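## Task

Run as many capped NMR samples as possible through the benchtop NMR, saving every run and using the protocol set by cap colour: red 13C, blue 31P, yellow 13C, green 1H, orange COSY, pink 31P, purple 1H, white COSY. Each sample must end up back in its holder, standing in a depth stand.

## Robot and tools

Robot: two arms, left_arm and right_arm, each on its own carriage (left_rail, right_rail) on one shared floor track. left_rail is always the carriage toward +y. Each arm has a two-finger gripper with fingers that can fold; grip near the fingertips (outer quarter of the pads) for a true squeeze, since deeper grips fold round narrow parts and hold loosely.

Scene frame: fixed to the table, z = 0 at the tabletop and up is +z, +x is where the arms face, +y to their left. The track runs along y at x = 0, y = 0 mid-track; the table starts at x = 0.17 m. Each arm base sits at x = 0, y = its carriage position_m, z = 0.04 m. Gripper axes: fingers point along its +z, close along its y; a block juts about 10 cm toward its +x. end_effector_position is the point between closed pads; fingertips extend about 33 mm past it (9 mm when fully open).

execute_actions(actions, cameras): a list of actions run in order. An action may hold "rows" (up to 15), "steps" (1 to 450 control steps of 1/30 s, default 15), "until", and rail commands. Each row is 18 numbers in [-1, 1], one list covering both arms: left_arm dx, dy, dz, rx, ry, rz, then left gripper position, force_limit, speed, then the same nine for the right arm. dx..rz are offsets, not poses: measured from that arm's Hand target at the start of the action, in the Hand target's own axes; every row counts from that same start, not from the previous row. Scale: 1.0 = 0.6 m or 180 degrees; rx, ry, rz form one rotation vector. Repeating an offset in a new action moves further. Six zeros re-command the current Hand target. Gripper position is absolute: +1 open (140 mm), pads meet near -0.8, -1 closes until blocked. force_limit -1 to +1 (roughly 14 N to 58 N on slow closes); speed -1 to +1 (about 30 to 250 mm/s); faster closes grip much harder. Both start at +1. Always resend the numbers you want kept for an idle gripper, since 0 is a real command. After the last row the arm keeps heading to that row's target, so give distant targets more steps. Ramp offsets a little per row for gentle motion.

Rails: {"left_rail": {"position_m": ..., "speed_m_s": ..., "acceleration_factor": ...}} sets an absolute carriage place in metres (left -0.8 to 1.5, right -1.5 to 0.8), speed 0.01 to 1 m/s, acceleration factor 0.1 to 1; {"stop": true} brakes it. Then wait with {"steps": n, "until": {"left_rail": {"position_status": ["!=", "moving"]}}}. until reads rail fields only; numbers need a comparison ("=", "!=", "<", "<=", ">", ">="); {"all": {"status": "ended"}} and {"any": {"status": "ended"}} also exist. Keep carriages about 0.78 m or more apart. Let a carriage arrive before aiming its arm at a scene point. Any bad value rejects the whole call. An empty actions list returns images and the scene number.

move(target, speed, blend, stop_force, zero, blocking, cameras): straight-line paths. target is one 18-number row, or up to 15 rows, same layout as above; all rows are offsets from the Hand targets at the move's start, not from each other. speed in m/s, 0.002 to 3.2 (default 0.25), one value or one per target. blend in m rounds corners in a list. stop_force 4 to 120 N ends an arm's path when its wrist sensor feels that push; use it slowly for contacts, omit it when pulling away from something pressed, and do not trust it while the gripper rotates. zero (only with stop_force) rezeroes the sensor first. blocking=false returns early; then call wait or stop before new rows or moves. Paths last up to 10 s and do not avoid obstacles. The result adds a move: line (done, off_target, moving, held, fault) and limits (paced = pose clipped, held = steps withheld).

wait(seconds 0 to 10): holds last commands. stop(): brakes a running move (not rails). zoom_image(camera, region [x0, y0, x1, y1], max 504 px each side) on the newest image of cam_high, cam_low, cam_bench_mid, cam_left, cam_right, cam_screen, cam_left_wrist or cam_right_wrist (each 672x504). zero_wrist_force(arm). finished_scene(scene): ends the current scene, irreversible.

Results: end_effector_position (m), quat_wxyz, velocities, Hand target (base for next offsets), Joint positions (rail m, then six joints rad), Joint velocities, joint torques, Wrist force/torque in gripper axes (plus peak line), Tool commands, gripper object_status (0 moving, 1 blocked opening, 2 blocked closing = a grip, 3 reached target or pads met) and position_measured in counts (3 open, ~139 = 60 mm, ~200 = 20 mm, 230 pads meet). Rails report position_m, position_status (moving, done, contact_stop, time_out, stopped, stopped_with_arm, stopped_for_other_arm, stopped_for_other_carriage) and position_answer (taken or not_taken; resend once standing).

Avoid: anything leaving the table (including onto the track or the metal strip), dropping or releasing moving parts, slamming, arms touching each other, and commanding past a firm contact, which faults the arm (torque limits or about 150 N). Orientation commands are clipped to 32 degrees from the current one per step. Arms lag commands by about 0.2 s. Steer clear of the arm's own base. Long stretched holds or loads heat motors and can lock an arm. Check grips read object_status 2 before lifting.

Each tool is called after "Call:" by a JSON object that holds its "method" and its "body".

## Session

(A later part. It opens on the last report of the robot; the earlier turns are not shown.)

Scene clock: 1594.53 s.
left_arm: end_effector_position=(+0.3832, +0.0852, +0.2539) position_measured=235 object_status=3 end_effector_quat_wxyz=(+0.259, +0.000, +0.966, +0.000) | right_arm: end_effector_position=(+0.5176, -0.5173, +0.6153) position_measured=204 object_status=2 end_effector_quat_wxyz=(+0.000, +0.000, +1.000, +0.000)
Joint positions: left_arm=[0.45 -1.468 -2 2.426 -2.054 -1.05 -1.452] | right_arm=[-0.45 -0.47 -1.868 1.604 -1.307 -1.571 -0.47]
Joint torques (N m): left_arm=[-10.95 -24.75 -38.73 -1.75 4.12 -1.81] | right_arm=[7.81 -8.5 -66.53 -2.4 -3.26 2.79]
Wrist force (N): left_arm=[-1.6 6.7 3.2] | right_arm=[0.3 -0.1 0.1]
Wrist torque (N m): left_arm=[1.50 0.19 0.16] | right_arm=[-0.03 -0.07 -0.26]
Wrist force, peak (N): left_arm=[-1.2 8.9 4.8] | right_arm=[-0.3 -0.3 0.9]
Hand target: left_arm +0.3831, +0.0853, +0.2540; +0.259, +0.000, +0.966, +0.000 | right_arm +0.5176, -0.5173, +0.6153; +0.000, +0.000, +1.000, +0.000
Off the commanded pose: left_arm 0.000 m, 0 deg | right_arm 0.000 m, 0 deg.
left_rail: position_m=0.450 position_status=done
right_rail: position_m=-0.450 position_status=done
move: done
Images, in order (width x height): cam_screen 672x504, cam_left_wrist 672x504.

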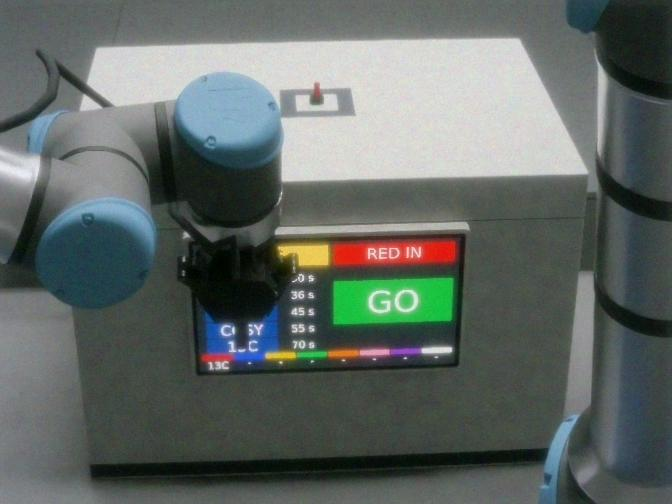

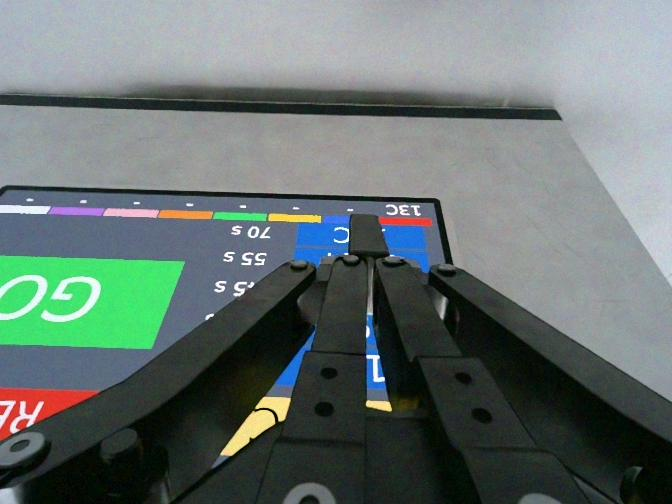

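Call:
{"method": "move", "body": {"target": [-0.0322, 0, 0.0109, 0,0,0, -1, -1, 0.5, 0, 0, 0, 0,0,0, -1, -0.5, -1], "speed": 0.03, "stop_force": 5, "cameras": ["cam_screen"]}}

Scene clock: 1607.83 s.
left_arm: end_effector_position=(+0.3970, +0.0853, +0.2568) position_measured=235 object_status=3 end_effector_quat_wxyz=(+0.259, +0.000, +0.966, +0.000) | right_arm: end_effector_position=(+0.5176, -0.5173, +0.6153) position_measured=204 object_status=2 end_effector_quat_wxyz=(+0.000, +0.000, +1.000, +0.000)
Joint positions: left_arm=[0.45 -1.432 -1.983 2.416 -2.082 -1.052 -1.412] | right_arm=[-0.45 -0.47 -1.868 1.604 -1.307 -1.571 -0.47]
Joint torques (N m): left_arm=[-12.32 -27.08 -38.18 -2.1 -0.32 -2.47] | right_arm=[9.01 -8.11 -65.99 -2.48 -3.24 2.61]
Wrist force (N): left_arm=[-1.4 6.6 2.9] | right_arm=[-0.1 -0.1 0.2]
Wrist torque (N m): left_arm=[1.30 0.56 0.19] | right_arm=[-0.02 0.02 -0.27]
Wrist force, peak (N): left_arm=[32.3 16.0 -28.6] | right_arm=[-0.5 0.8 0.3]
Hand target: left_arm +0.3970, +0.0853, +0.2568; +0.259, +0.000, +0.966, +0.000 (not the last commanded pose) | right_arm +0.5176, -0.5173, +0.6153; +0.000, +0.000, +1.000, +0.000
Off the commanded pose: left_arm 0.006 m, 0 deg | right_arm 0.000 m, 0 deg.
left_rail: position_m=0.450 position_status=done
right_rail: position_m=-0.450 position_status=done
move: contact (left_arm)
Images, in order (width x height): cam_screen 672x504.

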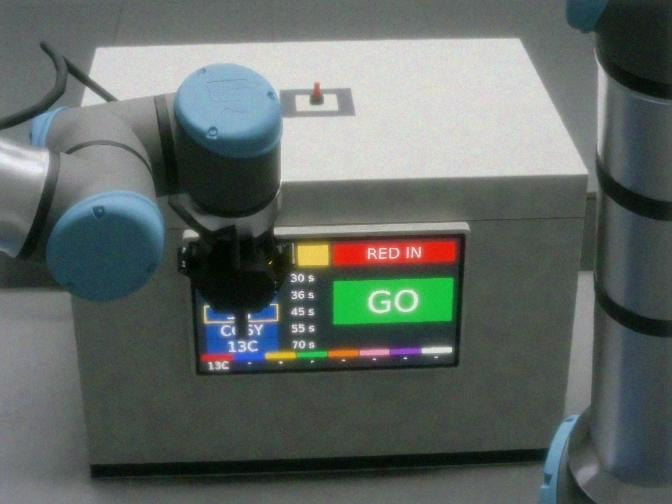

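Call:
{"method": "move", "body": {"target": [0.0325, 0, 0.0163, 0,0,0, -1, -1, 0.5, 0, 0, 0, 0,0,0, -1, -0.5, -1], "speed": 0.1}}

Call:
{"method": "move", "body": {"target": [-0.0245, 0, 0.0142, 0,0,0, -1, -1, 0.5, 0, 0, 0, 0,0,0, -1, -0.5, -1], "speed": 0.03, "stop_force": 5, "cameras": ["cam_screen"]}}

Scene clock: 1633.40 s.
left_arm: end_effector_position=(+0.3851, +0.0854, +0.2387) position_measured=235 object_status=3 end_effector_quat_wxyz=(+0.259, +0.000, +0.966, +0.000) | right_arm: end_effector_position=(+0.5176, -0.5173, +0.6153) position_measured=204 object_status=2 end_effector_quat_wxyz=(+0.000, +0.000, +1.000, +0.000)
Joint positions: left_arm=[0.45 -1.463 -1.981 2.446 -2.097 -1.05 -1.447] | right_arm=[-0.45 -0.47 -1.868 1.604 -1.307 -1.571 -0.47]
Joint torques (N m): left_arm=[-11.84 0.42 -36.9 -9.1 3.85 -1.61] | right_arm=[9.41 -9.82 -66.08 -2.61 -3.23 2.32]
Wrist force (N): left_arm=[-3.0 5.8 3.8] | right_arm=[-0.5 0.0 0.4]
Wrist torque (N m): left_arm=[1.29 0.49 0.19] | right_arm=[0.00 0.10 -0.26]
Wrist force, peak (N): left_arm=[-3.1 6.2 4.0] | right_arm=[-0.8 0.2 0.7]
Hand target: left_arm +0.3850, +0.0854, +0.2386; +0.259, +0.000, +0.966, +0.000 | right_arm +0.5176, -0.5173, +0.6153; +0.000, +0.000, +1.000, +0.000
Off the commanded pose: left_arm 0.000 m, 0 deg | right_arm 0.000 m, 0 deg.
left_rail: position_m=0.450 position_status=done
right_rail: position_m=-0.450 position_status=done
move: done

Scene clock: 1635.23 s.
left_arm: end_effector_position=(+0.3971, +0.0855, +0.2386) position_measured=235 object_status=3 end_effector_quat_wxyz=(+0.259, +0.000, +0.966, +0.000) | right_arm: end_effector_position=(+0.5176, -0.5173, +0.6153) position_measured=204 object_status=2 end_effector_quat_wxyz=(+0.000, +0.000, +1.000, +0.000)
Joint positions: left_arm=[0.45 -1.432 -1.963 2.441 -2.127 -1.052 -1.412] | right_arm=[-0.45 -0.47 -1.868 1.604 -1.307 -1.571 -0.47]
Joint torques (N m): left_arm=[-10.68 -26.32 -37.21 -1.54 0.83 -1.87] | right_arm=[9.48 -9.45 -66.33 -2.53 -3.15 2.26]
Wrist force (N): left_arm=[1.6 4.6 2.9] | right_arm=[-0.2 -0.1 0.5]
Wrist torque (N m): left_arm=[1.35 0.55 0.21] | right_arm=[-0.02 0.04 -0.27]
Wrist force, peak (N): left_arm=[32.7 15.6 -37.1] | right_arm=[-0.3 -0.3 0.7]
Hand target: left_arm +0.3971, +0.0855, +0.2386; +0.259, +0.000, +0.966, +0.000 (not the last commanded pose) | right_arm +0.5176, -0.5173, +0.6153; +0.000, +0.000, +1.000, +0.000
Off the commanded pose: left_arm 0.005 m, 0 deg | right_arm 0.000 m, 0 deg.
left_rail: position_m=0.450 position_status=done
right_rail: position_m=-0.450 position_status=done
move: contact (left_arm)
Images, in order (width x height): cam_screen 672x504.

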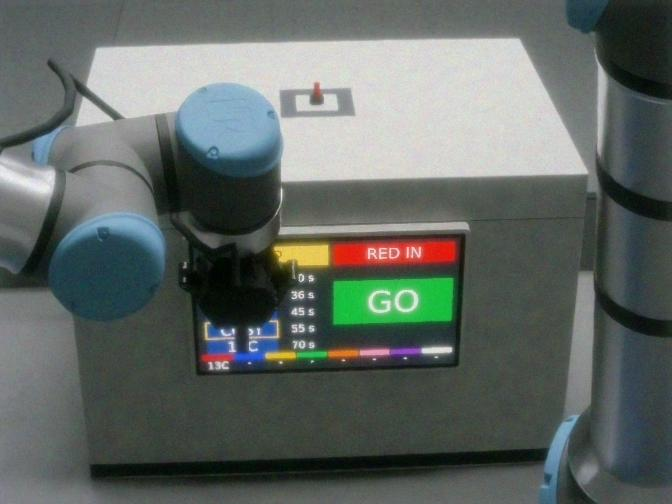

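Call:
{"method": "move", "body": {"target": [0.0555, 0, -0.0705, 0,0,0, -1, -1, 0.5, 0, 0, 0, 0,0,0, -1, -0.5, -1], "speed": 0.2, "cameras": ["cam_screen"]}}

Call:
{"method": "move", "body": {"target": [[-0.2365, -0.0758, -0.3666, 0,0.0833,0, -0.4, -0.5, -1, 0, 0, 0, 0,0,0, -1, -0.5, -1],[-0.6622, -0.1612, -0.1207, 0,0.1667,0, -0.4, -0.5, -1, 0, 0, 0, 0,0,0, -1, -0.5, -1],[-0.5932, -0.1612, -0.0012, 0,0.1667,0, -0.4, -0.5, -1, 0, 0, 0, 0,0,0, -1, -0.5, -1],[-0.5932, -0.1612, -0.0012, 0,0.1667,0, -1, -0.5, -1, 0, 0, 0, 0,0,0, -1, -0.5, -1]], "speed": [0.6, 0.6, 0.3, 0.3], "blend": [0.06, 0.03, 0, 0], "cameras": ["cam_screen", "cam_left_wrist", "cam_bench_mid"]}}

Call:
{"method": "zoom_image", "body": {"camera": "cam_left_wrist", "region": [300, 150, 420, 290]}}

Call:
{"method": "zoom_image", "body": {"camera": "cam_screen", "region": [180, 60, 480, 390]}}

Scene clock: 1660.60 s.
left_arm: end_effector_position=(+0.3472, +0.0854, +0.2585) position_measured=235 object_status=3 end_effector_quat_wxyz=(+0.259, +0.000, +0.966, +0.000) | right_arm: end_effector_position=(+0.5176, -0.5173, +0.6153) position_measured=204 object_status=2 end_effector_quat_wxyz=(+0.000, +0.000, +1.000, +0.000)
Joint positions: left_arm=[0.45 -1.564 -2.055 2.431 -1.95 -1.047 -1.563] | right_arm=[-0.45 -0.47 -1.868 1.604 -1.307 -1.571 -0.47]
Joint torques (N m): left_arm=[-13.67 -20.55 -62.91 -0.93 4.31 -2.46] | right_arm=[6.92 -8.71 -65.4 -3.01 -3.09 2.58]
Wrist force (N): left_arm=[-4.9 5.6 3.8] | right_arm=[0.1 -0.2 0.4]
Wrist torque (N m): left_arm=[1.26 0.88 0.12] | right_arm=[-0.04 -0.02 -0.26]
Wrist force, peak (N): left_arm=[-6.1 5.9 3.6] | right_arm=[-0.5 0.3 1.0]
Hand target: left_arm +0.3471, +0.0854, +0.2586; +0.259, +0.000, +0.966, +0.000 | right_arm +0.5176, -0.5173, +0.6153; +0.000, +0.000, +1.000, +0.000
Off the commanded pose: left_arm 0.000 m, 0 deg | right_arm 0.000 m, 0 deg.
left_rail: position_m=0.450 position_status=done
right_rail: position_m=-0.450 position_status=done
move: done
Images, in order (width x height): cam_screen 672x504.

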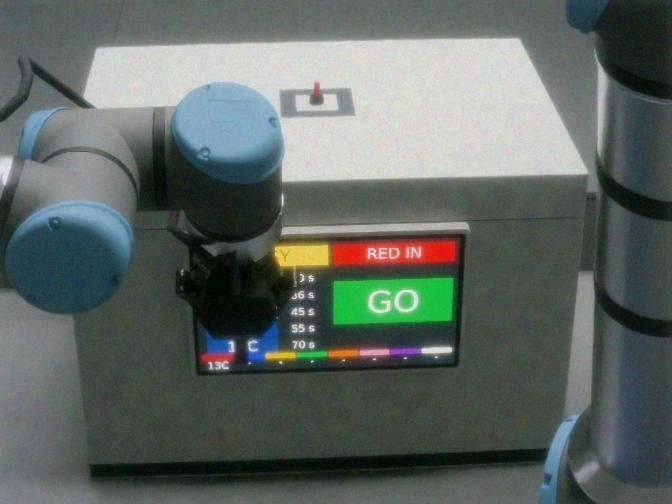

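Scene clock: 1663.47 s.
left_arm: end_effector_position=(+0.6550, -0.0113, +0.4372) position_measured=204 object_status=0 end_effector_quat_wxyz=(+0.000, +0.000, +1.000, +0.000) | right_arm: end_effector_position=(+0.5176, -0.5173, +0.6153) position_measured=204 object_status=2 end_effector_quat_wxyz=(+0.000, +0.000, +1.000, +0.000)
Joint positions: left_arm=[0.45 -0.833 -1.419 1.504 -1.655 -1.57 -0.834] | right_arm=[-0.45 -0.47 -1.868 1.604 -1.307 -1.571 -0.47]
Joint torques (N m): left_arm=[17.66 -56.7 -41.62 -8.86 -2.23 2.22] | right_arm=[7.34 -10.6 -65.37 -2.97 -3.1 2.31]
Wrist force (N): left_arm=[-4.8 7.3 -2.3] | right_arm=[0.4 -0.1 0.0]
Wrist torque (N m): left_arm=[1.13 1.07 0.02] | right_arm=[-0.02 -0.09 -0.27]
Wrist force, peak (N): left_arm=[-8.9 5.3 2.1] | right_arm=[-0.2 -0.2 0.8]
Hand target: left_arm +0.6550, -0.0113, +0.4372; +0.000, +0.000, +1.000, +0.000 | right_arm +0.5176, -0.5173, +0.6153; +0.000, +0.000, +1.000, +0.000
Off the commanded pose: left_arm 0.000 m, 0 deg | right_arm 0.000 m, 0 deg.
left_rail: position_m=0.450 position_status=done
right_rail: position_m=-0.450 position_status=done
move: done
Images, in order (width x height): cam_bench_mid 672x504, cam_screen 672x504, cam_left_wrist 672x504.

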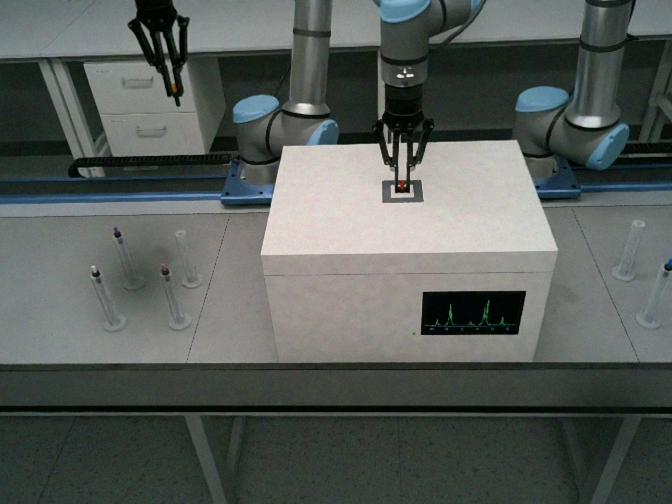

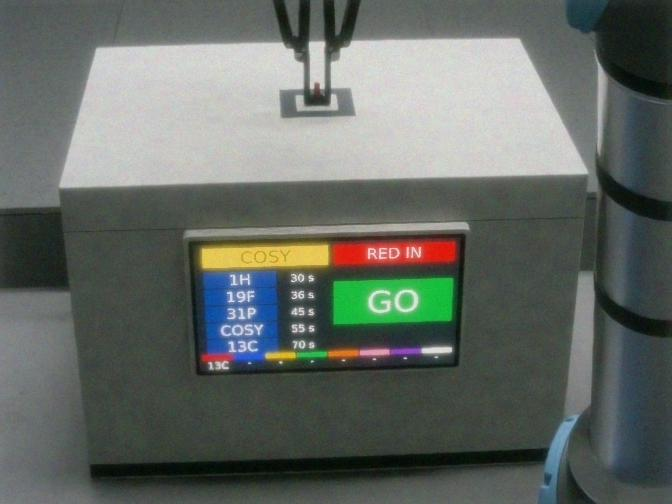

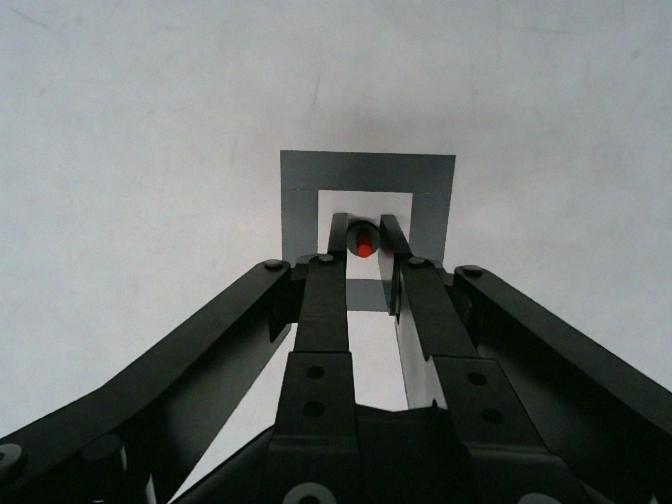

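Scaled by 3.600 from the camera's 672x504 image, which has a finer 960x720 frame.

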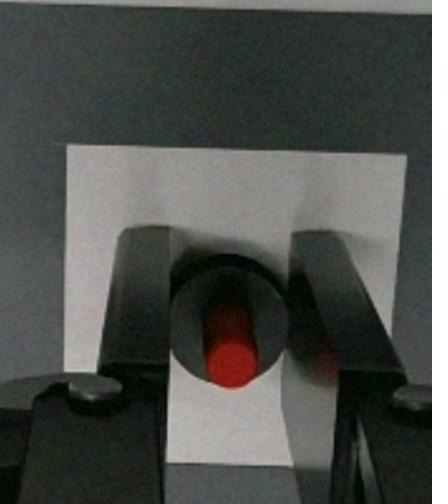

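Scaled by 1.527 from the camera's 672x504 image, which has a finer 960x720 frame.

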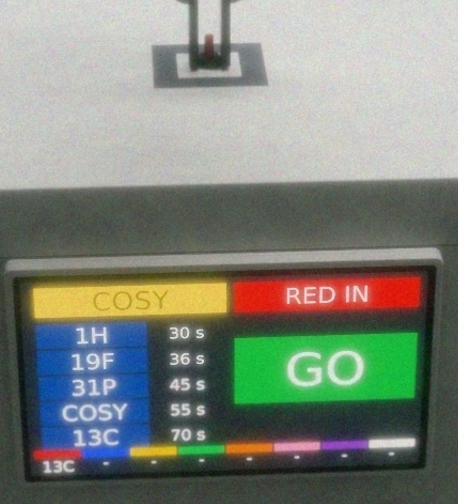

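Call:
{"method": "move", "body": {"target": [[0, 0, -0.33, 0,0,0, -1, -0.5, -1, 0, 0, 0, 0,0,0, -1, -0.5, -1],[0.125, 0.5188, -0.305, 0,0,0, -1, -0.5, -1, -0.104, 0.3288, -0.025, 0,0,0, -1, -0.5, -1],[0.2598, 0.9988, -0.0047, 0,0,0, -1, -0.5, -1, -0.2257, 0.8422, -0.0162, 0,0,0, -1, -0.5, -1]], "speed": [0.35, 0.6, 0.6], "blend": [0.04, 0.08, 0], "cameras": ["cam_right_wrist", "cam_left_wrist", "cam_bench_mid", "cam_screen", "cam_left"]}}

Call:
{"method": "zoom_image", "body": {"camera": "cam_right_wrist", "region": [280, 130, 400, 270]}}

Call:
{"method": "zoom_image", "body": {"camera": "cam_left_wrist", "region": [300, 130, 420, 270]}}

Call:
{"method": "zoom_image", "body": {"camera": "cam_bench_mid", "region": [350, 80, 460, 220]}}

Call:
{"method": "zoom_image", "body": {"camera": "cam_screen", "region": [250, 20, 390, 140]}}

Scene clock: 1704.03 s.
left_arm: end_effector_position=(+0.4987, +0.5878, +0.4405) position_measured=204 object_status=2 end_effector_quat_wxyz=(+0.000, +0.000, +1.000, +0.000) | right_arm: end_effector_position=(+0.6529, -0.0121, +0.6250) position_measured=204 object_status=2 end_effector_quat_wxyz=(+0.000, +0.000, +1.000, +0.000)
Joint positions: left_arm=[0.45 -0.074 -1.91 1.941 -1.601 -1.57 -0.075] | right_arm=[-0.45 0.367 -1.419 1.174 -1.325 -1.571 0.367]
Joint torques (N m): left_arm=[18.4 -10.99 -41.73 -9.03 -2.08 1.85] | right_arm=[9.79 -42.32 -68.84 -1.65 -3.08 3.42]
Wrist force (N): left_arm=[-5.8 6.1 3.1] | right_arm=[0.3 0.1 0.4]
Wrist torque (N m): left_arm=[1.30 1.27 0.06] | right_arm=[0.00 -0.06 -0.27]
Wrist force, peak (N): left_arm=[-4.1 9.1 4.8] | right_arm=[-0.8 3.3 0.6]
Hand target: left_arm +0.4987, +0.5879, +0.4405; +0.000, +0.000, +1.000, +0.000 | right_arm +0.6530, -0.0120, +0.6250; +0.000, +0.000, +1.000, +0.000
Off the commanded pose: left_arm 0.000 m, 0 deg | right_arm 0.000 m, 0 deg.
left_rail: position_m=0.450 position_status=done
right_rail: position_m=-0.450 position_status=done
move: done
Images, in order (width x height): cam_bench_mid 672x504, cam_left 672x504, cam_screen 672x504, cam_left_wrist 672x504, cam_right_wrist 672x504.

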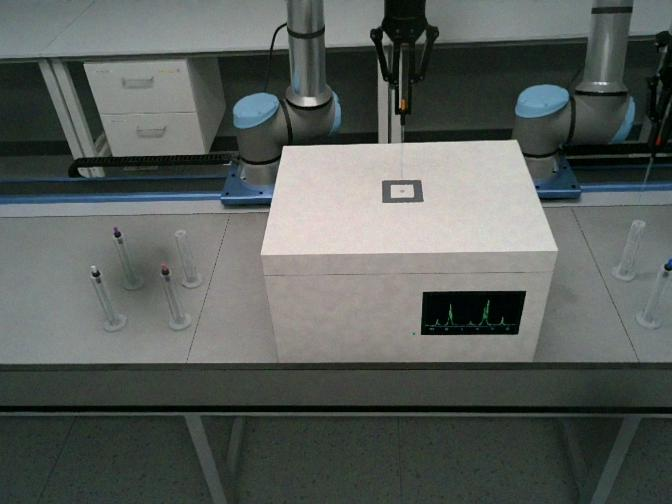

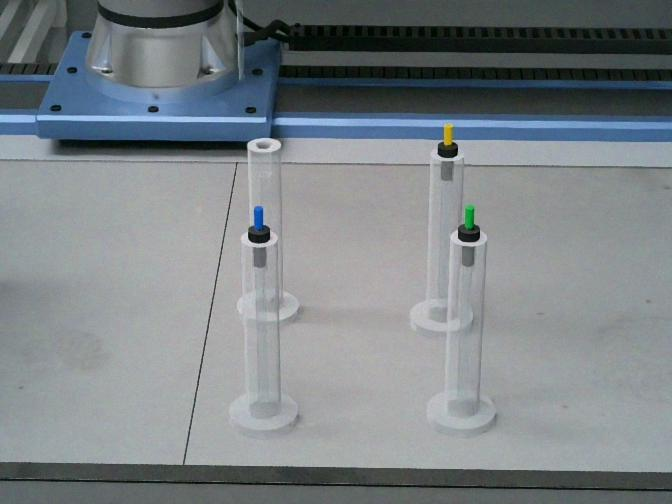

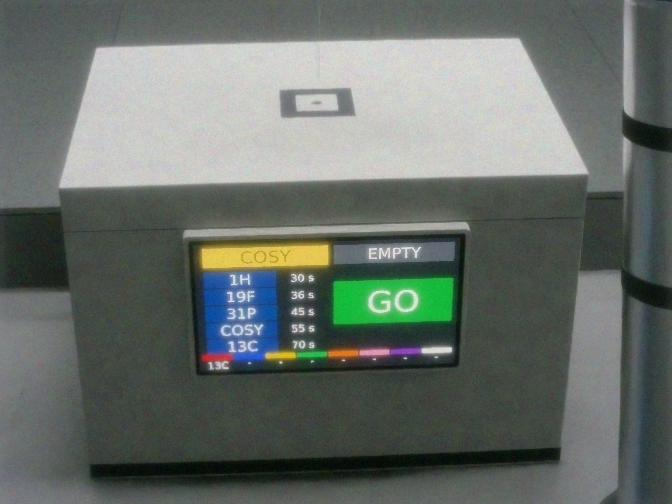

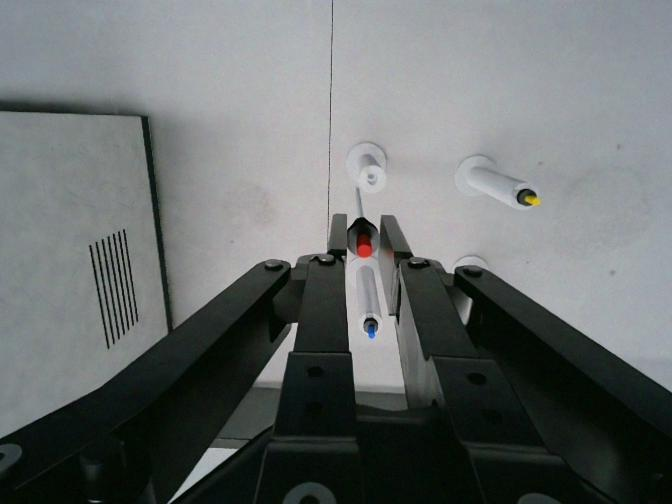

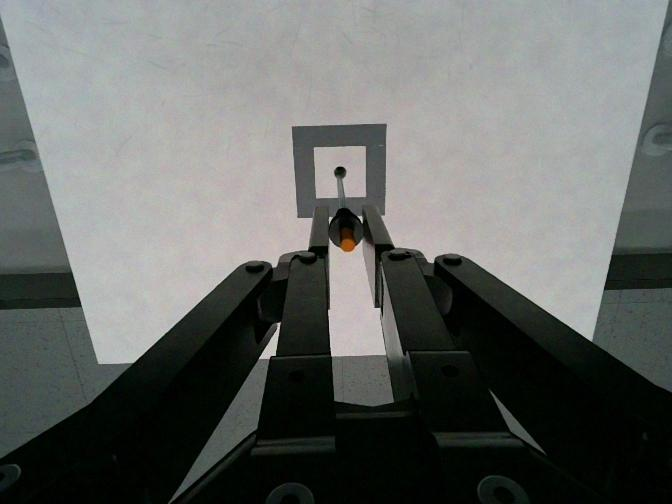

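Scaled by 3.600 from the camera's 672x504 image, which has a finer 960x720 frame.

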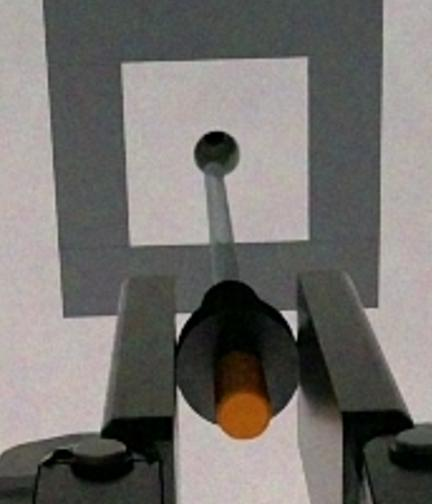

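Scaled by 3.600 from the camera's 672x504 image, which has a finer 960x720 frame.

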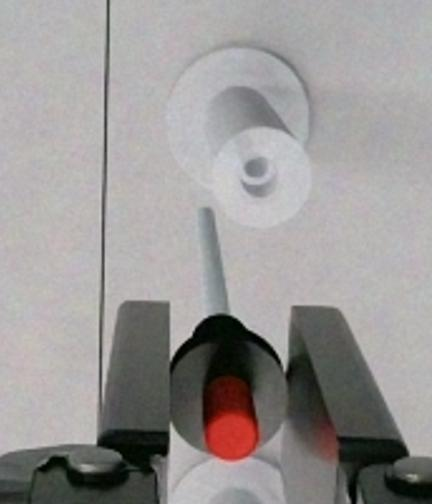

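Scaled by 3.600 from the camera's 672x504 image, which has a finer 960x720 frame.

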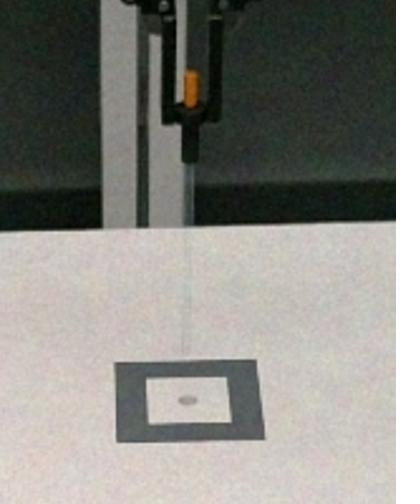

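Scaled by 3.600 from the camera's 672x504 image, which has a finer 960x720 frame.

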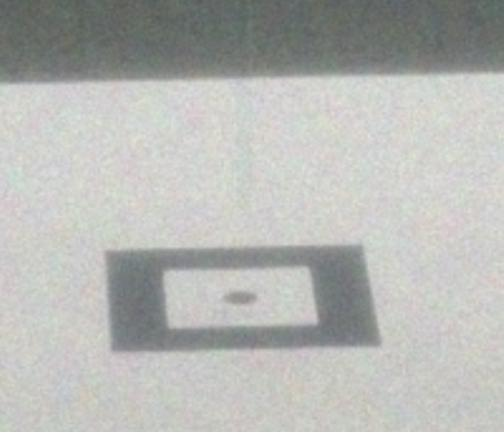

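Call:
{"method": "move", "body": {"target": [-0.0007, 0.0312, 0.055, 0,0,0, -1, -0.5, -1, -0.0037, 0.0022, 0.02, 0,0.005,0, -1, -0.5, -1], "speed": 0.1, "cameras": ["cam_right_wrist", "cam_left_wrist", "cam_bench_mid"]}}

Call:
{"method": "zoom_image", "body": {"camera": "cam_right_wrist", "region": [280, 130, 400, 270]}}

Call:
{"method": "zoom_image", "body": {"camera": "cam_left_wrist", "region": [300, 130, 420, 270]}}

Call:
{"method": "zoom_image", "body": {"camera": "cam_right_wrist", "region": [315, 150, 365, 210]}}

Scene clock: 1896.57 s.
left_arm: end_effector_position=(+0.4991, +0.6066, +0.4076) position_measured=204 object_status=2 end_effector_quat_wxyz=(+0.000, +0.000, +1.000, +0.000) | right_arm: end_effector_position=(+0.6552, -0.0107, +0.6130) position_measured=204 object_status=2 end_effector_quat_wxyz=(-0.008, +0.000, +1.000, +0.000)
Joint positions: left_arm=[0.45 -0.036 -1.896 1.989 -1.664 -1.57 -0.037] | right_arm=[-0.45 0.366 -1.411 1.182 -1.327 -1.565 0.366]
Joint torques (N m): left_arm=[15.34 -10.77 -42.51 -9.01 -1.78 2.4] | right_arm=[-12.25 -45.51 -40.49 -7.98 3.99 -3.43]
Wrist force (N): left_arm=[-5.3 5.7 2.6] | right_arm=[0.5 -0.1 0.4]
Wrist torque (N m): left_arm=[1.21 1.14 0.04] | right_arm=[-0.03 -0.12 0.11]
Wrist force, peak (N): left_arm=[-5.8 6.1 3.3] | right_arm=[0.8 0.6 0.1]
Hand target: left_arm +0.4991, +0.6066, +0.4075; +0.000, +0.000, +1.000, +0.000 | right_arm +0.6552, -0.0107, +0.6130; -0.008, +0.000, +1.000, +0.000
Off the commanded pose: left_arm 0.000 m, 0 deg | right_arm 0.000 m, 0 deg.
left_rail: position_m=0.450 position_status=done
right_rail: position_m=-0.450 position_status=done
move: done
Images, in order (width x height): cam_bench_mid 672x504, cam_left_wrist 672x504, cam_right_wrist 672x504.

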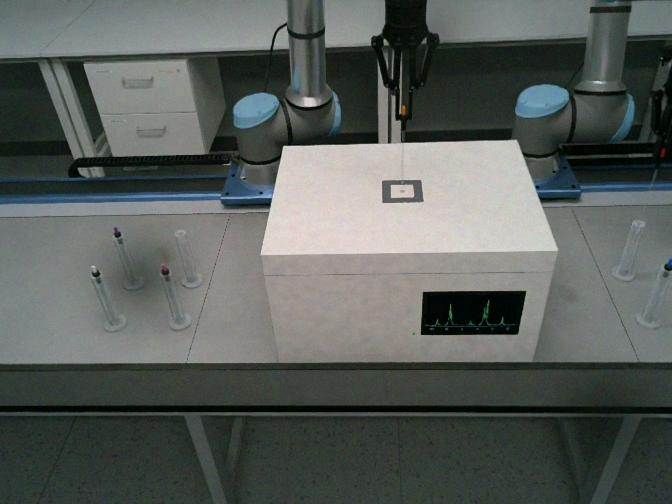

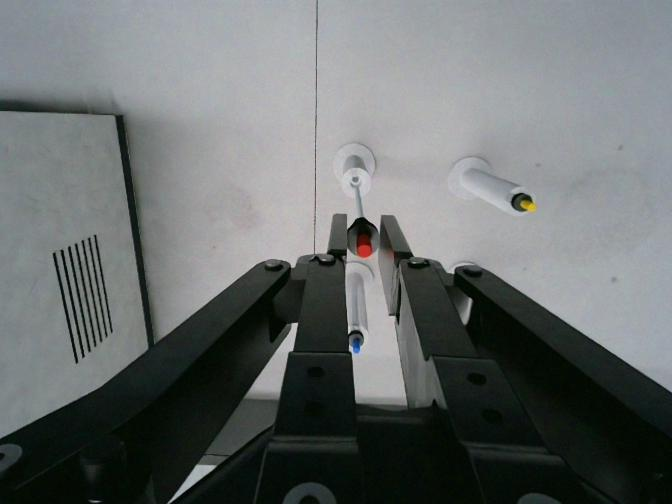

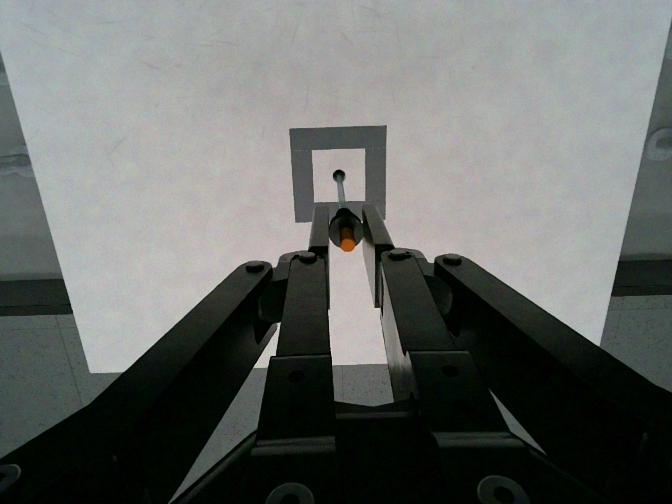

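Scaled by 3.600 from the camera's 672x504 image, which has a finer 960x720 frame.

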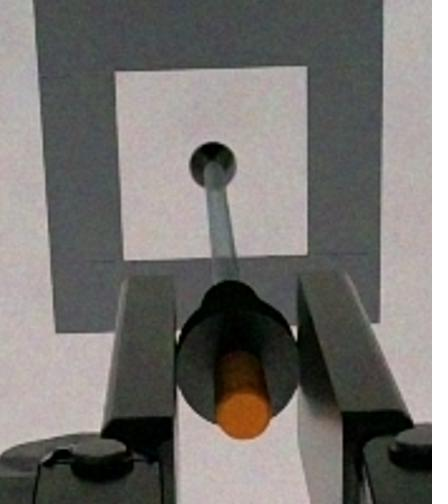

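Scaled by 3.600 from the camera's 672x504 image, which has a finer 960x720 frame.

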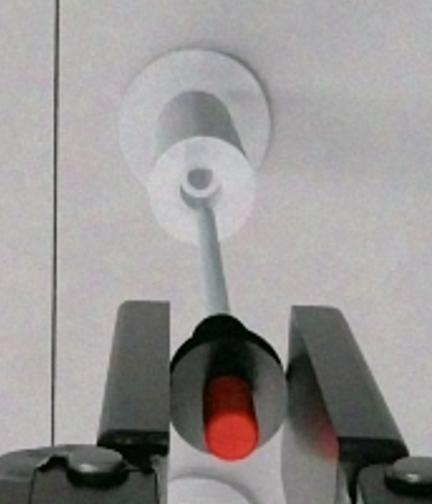

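Scaled by 8.400 from the camera's 672x504 image, which has a finer 960x720 frame.

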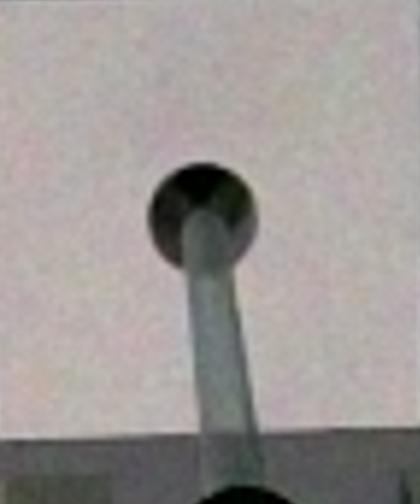

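Call:
{"method": "move", "body": {"target": [[0.0008, 0, 0.2292, 0,0,0, -1, -0.5, -1, -0.0031, -0.0003, 0.155, 0,0,0, -1, -0.5, -1],[0.0008, 0, 0.3242, 0,0,0, -1, -0.5, -1, -0.0055, -0.0003, 0.3083, 0,0,0, -1, -0.5, -1]], "speed": [0.12, 0.045], "stop_force": 6, "cameras": ["cam_right_wrist", "cam_left_wrist", "cam_bench_mid", "cam_left", "cam_screen"]}}

Call:
{"method": "zoom_image", "body": {"camera": "cam_bench_mid", "region": [375, 150, 435, 210]}}

Call:
{"method": "zoom_image", "body": {"camera": "cam_left", "region": [200, 60, 340, 200]}}

Scene clock: 1952.53 s.
left_arm: end_effector_position=(+0.4986, +0.6068, +0.2162) position_measured=204 object_status=2 end_effector_quat_wxyz=(+0.000, +0.000, +1.000, +0.000) | right_arm: end_effector_position=(+0.6556, -0.0109, +0.4862) position_measured=204 object_status=2 end_effector_quat_wxyz=(-0.008, +0.000, +1.000, +0.000)
Joint positions: left_arm=[0.45 -0.036 -1.794 2.269 -2.046 -1.57 -0.036] | right_arm=[-0.45 0.365 -1.435 1.434 -1.555 -1.565 0.365]
Joint torques (N m): left_arm=[16.78 -44.25 -59.6 -1.1 1.74 1.92] | right_arm=[-0.56 -67.62 -71.59 -3.2 -2.87 -3.54]
Wrist force (N): left_arm=[-5.4 5.6 3.1] | right_arm=[3.4 2.1 6.1]
Wrist torque (N m): left_arm=[1.23 1.13 0.05] | right_arm=[-0.02 0.07 0.12]
Wrist force, peak (N): left_arm=[-4.9 5.4 -8.0] | right_arm=[3.5 1.8 6.9]
Hand target: left_arm +0.4986, +0.6068, +0.2162; +0.000, +0.000, +1.000, +0.000 (not the last commanded pose) | right_arm +0.6556, -0.0109, +0.4862; -0.008, +0.000, +1.000, +0.000 (not the last commanded pose)
Off the commanded pose: left_arm 0.003 m, 0 deg | right_arm 0.058 m, 0 deg.
left_rail: position_m=0.450 position_status=done
right_rail: position_m=-0.450 position_status=done
move: contact (left_arm, right_arm); path passed 1 of 2 targets
Images, in order (width x height): cam_bench_mid 672x504, cam_left 672x504, cam_screen 672x504, cam_left_wrist 672x504, cam_right_wrist 672x504.

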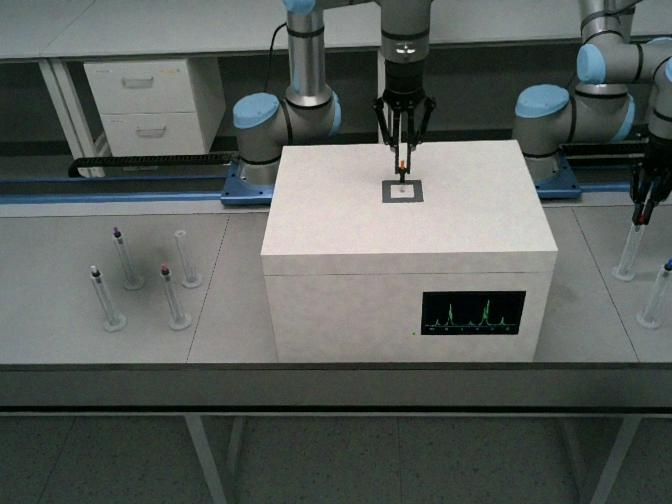

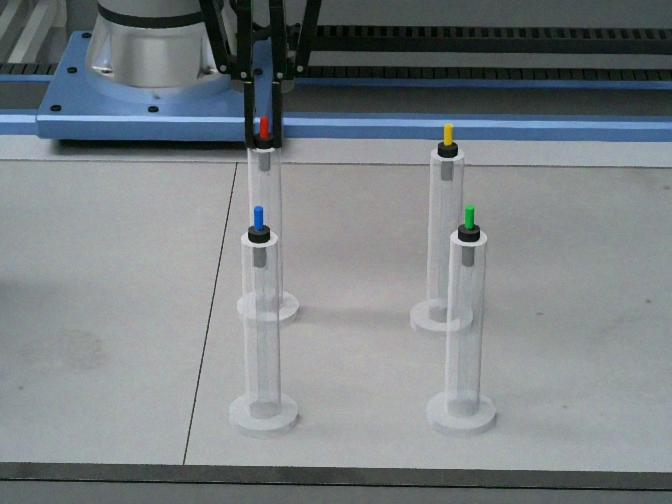

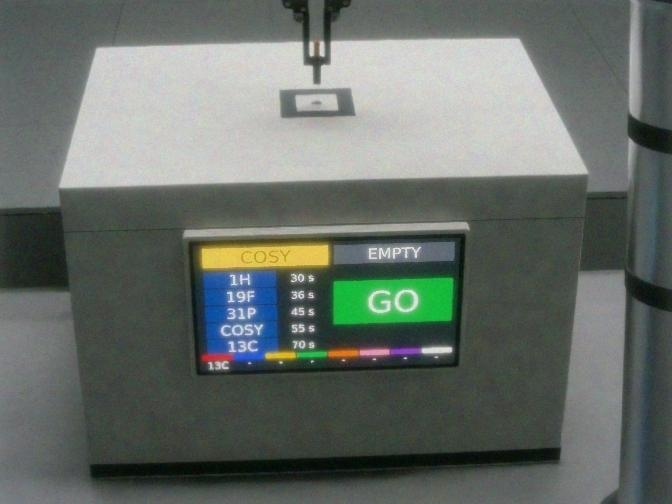

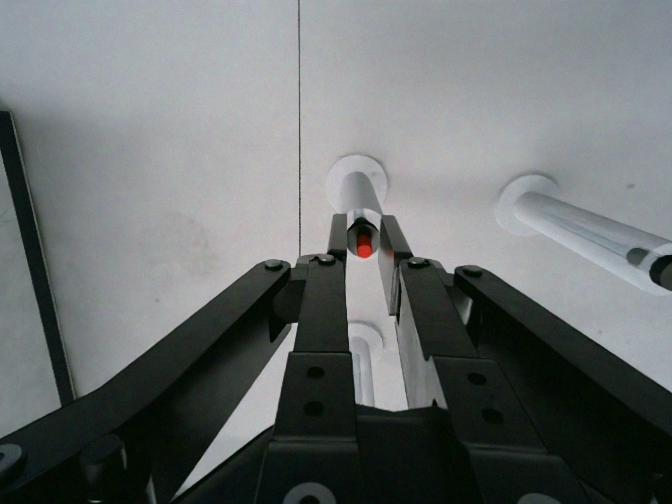

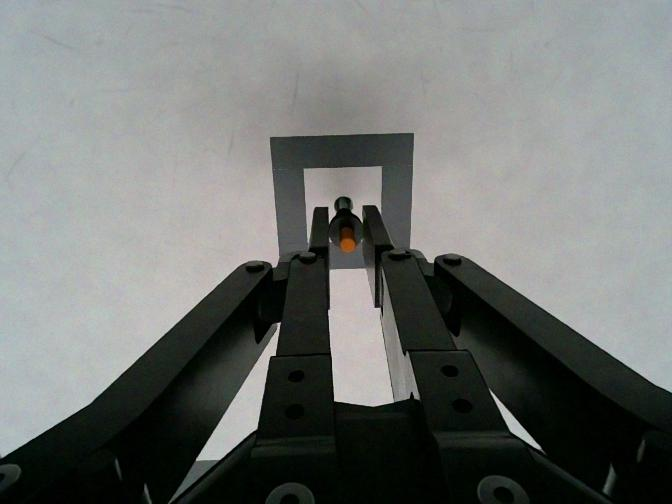

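Scaled by 8.400 from the camera's 672x504 image, which has a finer 960x720 frame.

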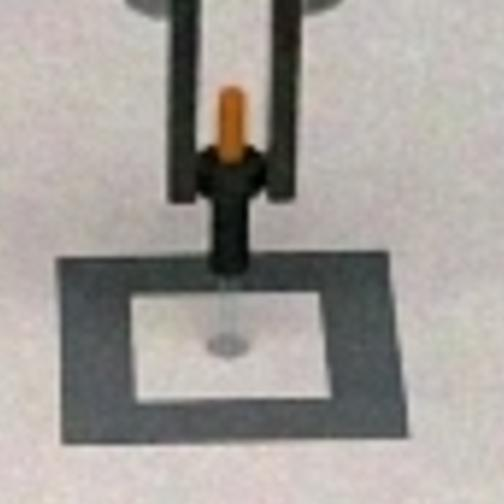

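Scaled by 3.600 from the camera's 672x504 image, which has a finer 960x720 frame.

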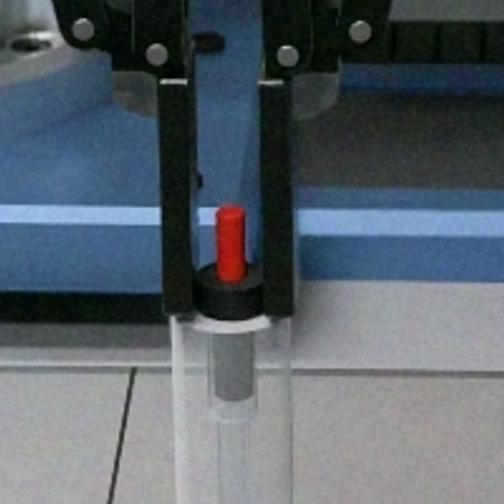

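Call:
{"method": "move", "body": {"target": [0, 0, 0, 0,0,0, -0.35, -0.5, 0, 0.0023, 0.0012, -0.01, 0,0,0, -1, -0.5, -1], "speed": 0.05}}

Call:
{"method": "move", "body": {"target": [0, 0, -0.1, 0,0,0, -0.35, -0.5, 0, -0.0016, 0, 0.1067, 0,0,0, -1, -0.5, -1], "speed": 0.045, "stop_force": 6, "cameras": ["cam_right_wrist", "cam_bench_mid", "cam_left", "cam_screen"]}}

Call:
{"method": "zoom_image", "body": {"camera": "cam_bench_mid", "region": [375, 150, 435, 210]}}

Call:
{"method": "zoom_image", "body": {"camera": "cam_left", "region": [200, 60, 340, 200]}}

Scene clock: 1994.03 s.
left_arm: end_effector_position=(+0.4986, +0.6068, +0.2162) position_measured=173 object_status=3 end_effector_quat_wxyz=(+0.000, +0.000, +1.000, +0.000) | right_arm: end_effector_position=(+0.6543, -0.0102, +0.4921) position_measured=204 object_status=2 end_effector_quat_wxyz=(-0.008, +0.000, +1.000, +0.000)
Joint positions: left_arm=[0.45 -0.036 -1.794 2.269 -2.046 -1.57 -0.036] | right_arm=[-0.45 0.367 -1.436 1.425 -1.545 -1.565 0.367]
Joint torques (N m): left_arm=[-0.34 -41.38 -60.26 -1.37 1.71 0.61] | right_arm=[10.58 -71.31 -69.92 -1.41 -1.59 3.36]
Wrist force (N): left_arm=[-5.6 5.8 3.0] | right_arm=[0.0 0.1 0.1]
Wrist torque (N m): left_arm=[1.29 1.17 0.04] | right_arm=[0.06 -0.03 -0.26]
Wrist force, peak (N): left_arm=[-5.5 6.3 3.5] | right_arm=[3.9 2.1 6.5]
Hand target: left_arm +0.4986, +0.6068, +0.2162; +0.000, +0.000, +1.000, +0.000 | right_arm +0.6543, -0.0102, +0.4922; -0.008, +0.000, +1.000, +0.000
Off the commanded pose: left_arm 0.000 m, 0 deg | right_arm 0.000 m, 0 deg.
left_rail: position_m=0.450 position_status=done
right_rail: position_m=-0.450 position_status=done
move: done

Scene clock: 1996.63 s.
left_arm: end_effector_position=(+0.4986, +0.6067, +0.2762) position_measured=173 object_status=3 end_effector_quat_wxyz=(+0.000, +0.000, +1.000, +0.000) | right_arm: end_effector_position=(+0.6542, -0.0102, +0.4359) position_measured=204 object_status=2 end_effector_quat_wxyz=(-0.008, +0.000, +1.000, +0.000)
Joint positions: left_arm=[0.45 -0.036 -1.843 2.19 -1.917 -1.57 -0.036] | right_arm=[-0.45 0.367 -1.433 1.519 -1.642 -1.565 0.367]
Joint torques (N m): left_arm=[-13.76 -37.92 -62.88 -1.09 0.95 -1.13] | right_arm=[5.49 -72.86 -69.53 -2.11 0.35 3.25]
Wrist force (N): left_arm=[-5.6 5.8 3.2] | right_arm=[-0.4 0.1 -0.5]
Wrist torque (N m): left_arm=[1.33 1.19 0.04] | right_arm=[0.03 0.07 -0.25]
Wrist force, peak (N): left_arm=[-5.5 6.0 3.5] | right_arm=[0.0 -1.6 -11.4]
Hand target: left_arm +0.4986, +0.6067, +0.2762; +0.000, +0.000, +1.000, +0.000 | right_arm +0.6542, -0.0102, +0.4359; -0.008, +0.000, +1.000, +0.000 (not the last commanded pose)
Off the commanded pose: left_arm 0.000 m, 0 deg | right_arm 0.008 m, 0 deg.
left_rail: position_m=0.450 position_status=done
right_rail: position_m=-0.450 position_status=done
move: contact (right_arm)
Images, in order (width x height): cam_bench_mid 672x504, cam_left 672x504, cam_screen 672x504, cam_right_wrist 672x504.

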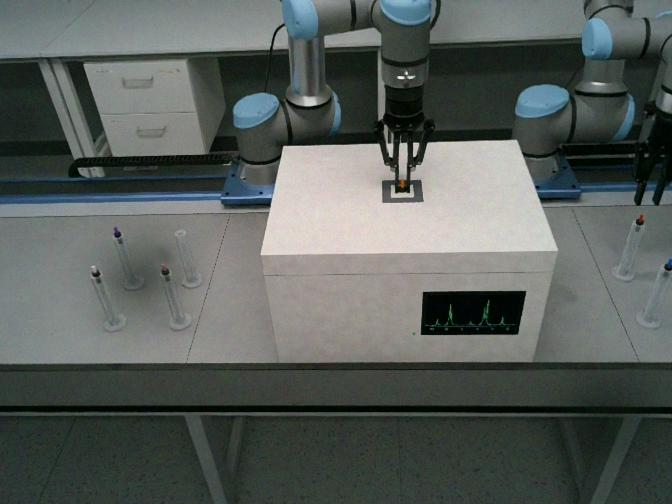

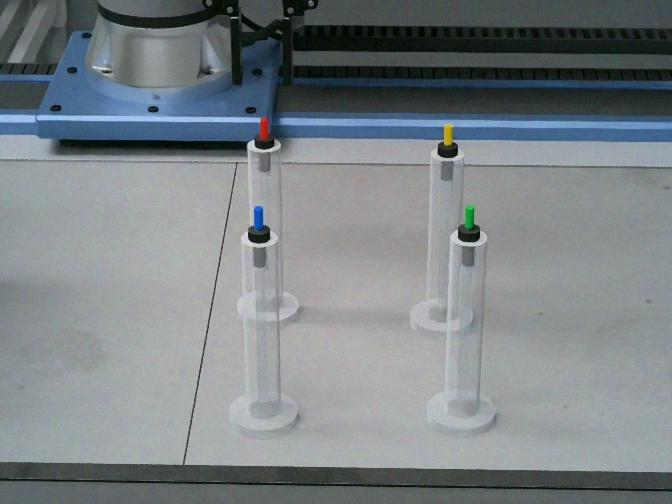

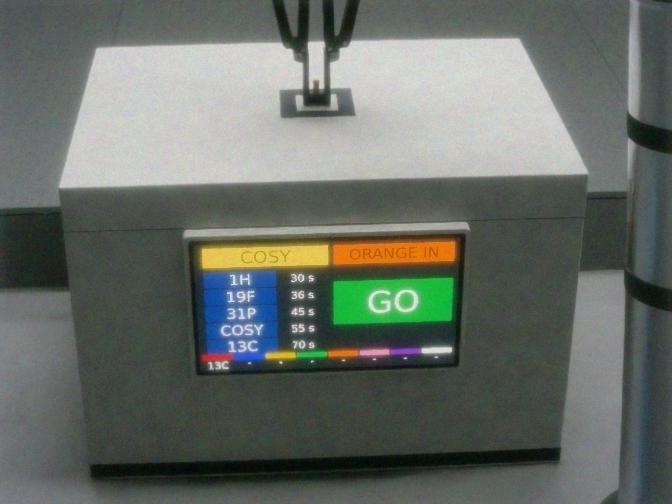

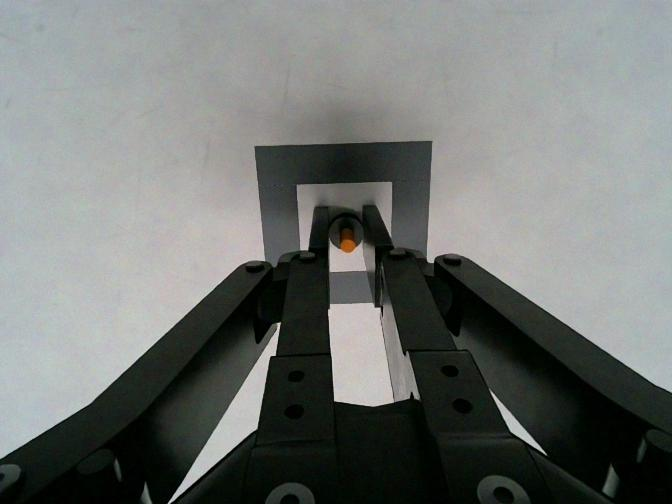

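Scaled by 8.400 from the camera's 672x504 image, which has a finer 960x720 frame.

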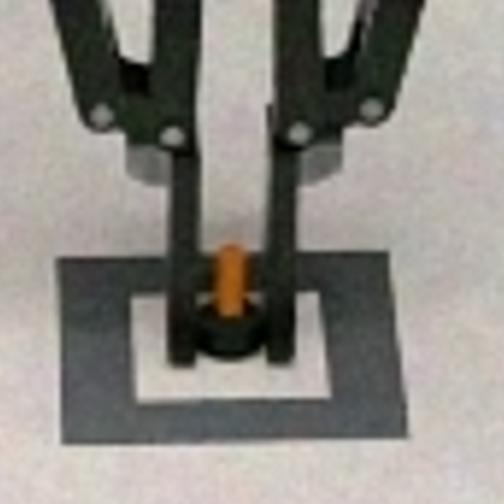

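Scaled by 3.600 from the camera's 672x504 image, which has a finer 960x720 frame.

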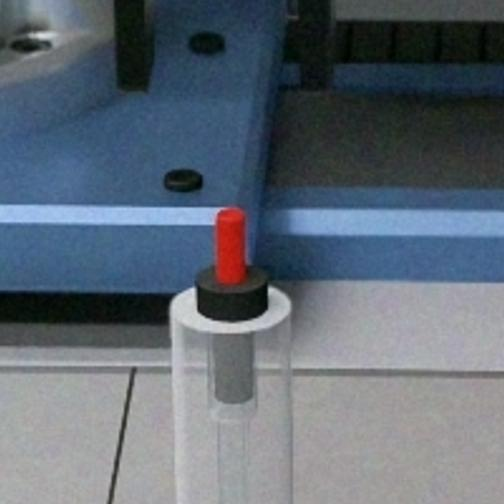

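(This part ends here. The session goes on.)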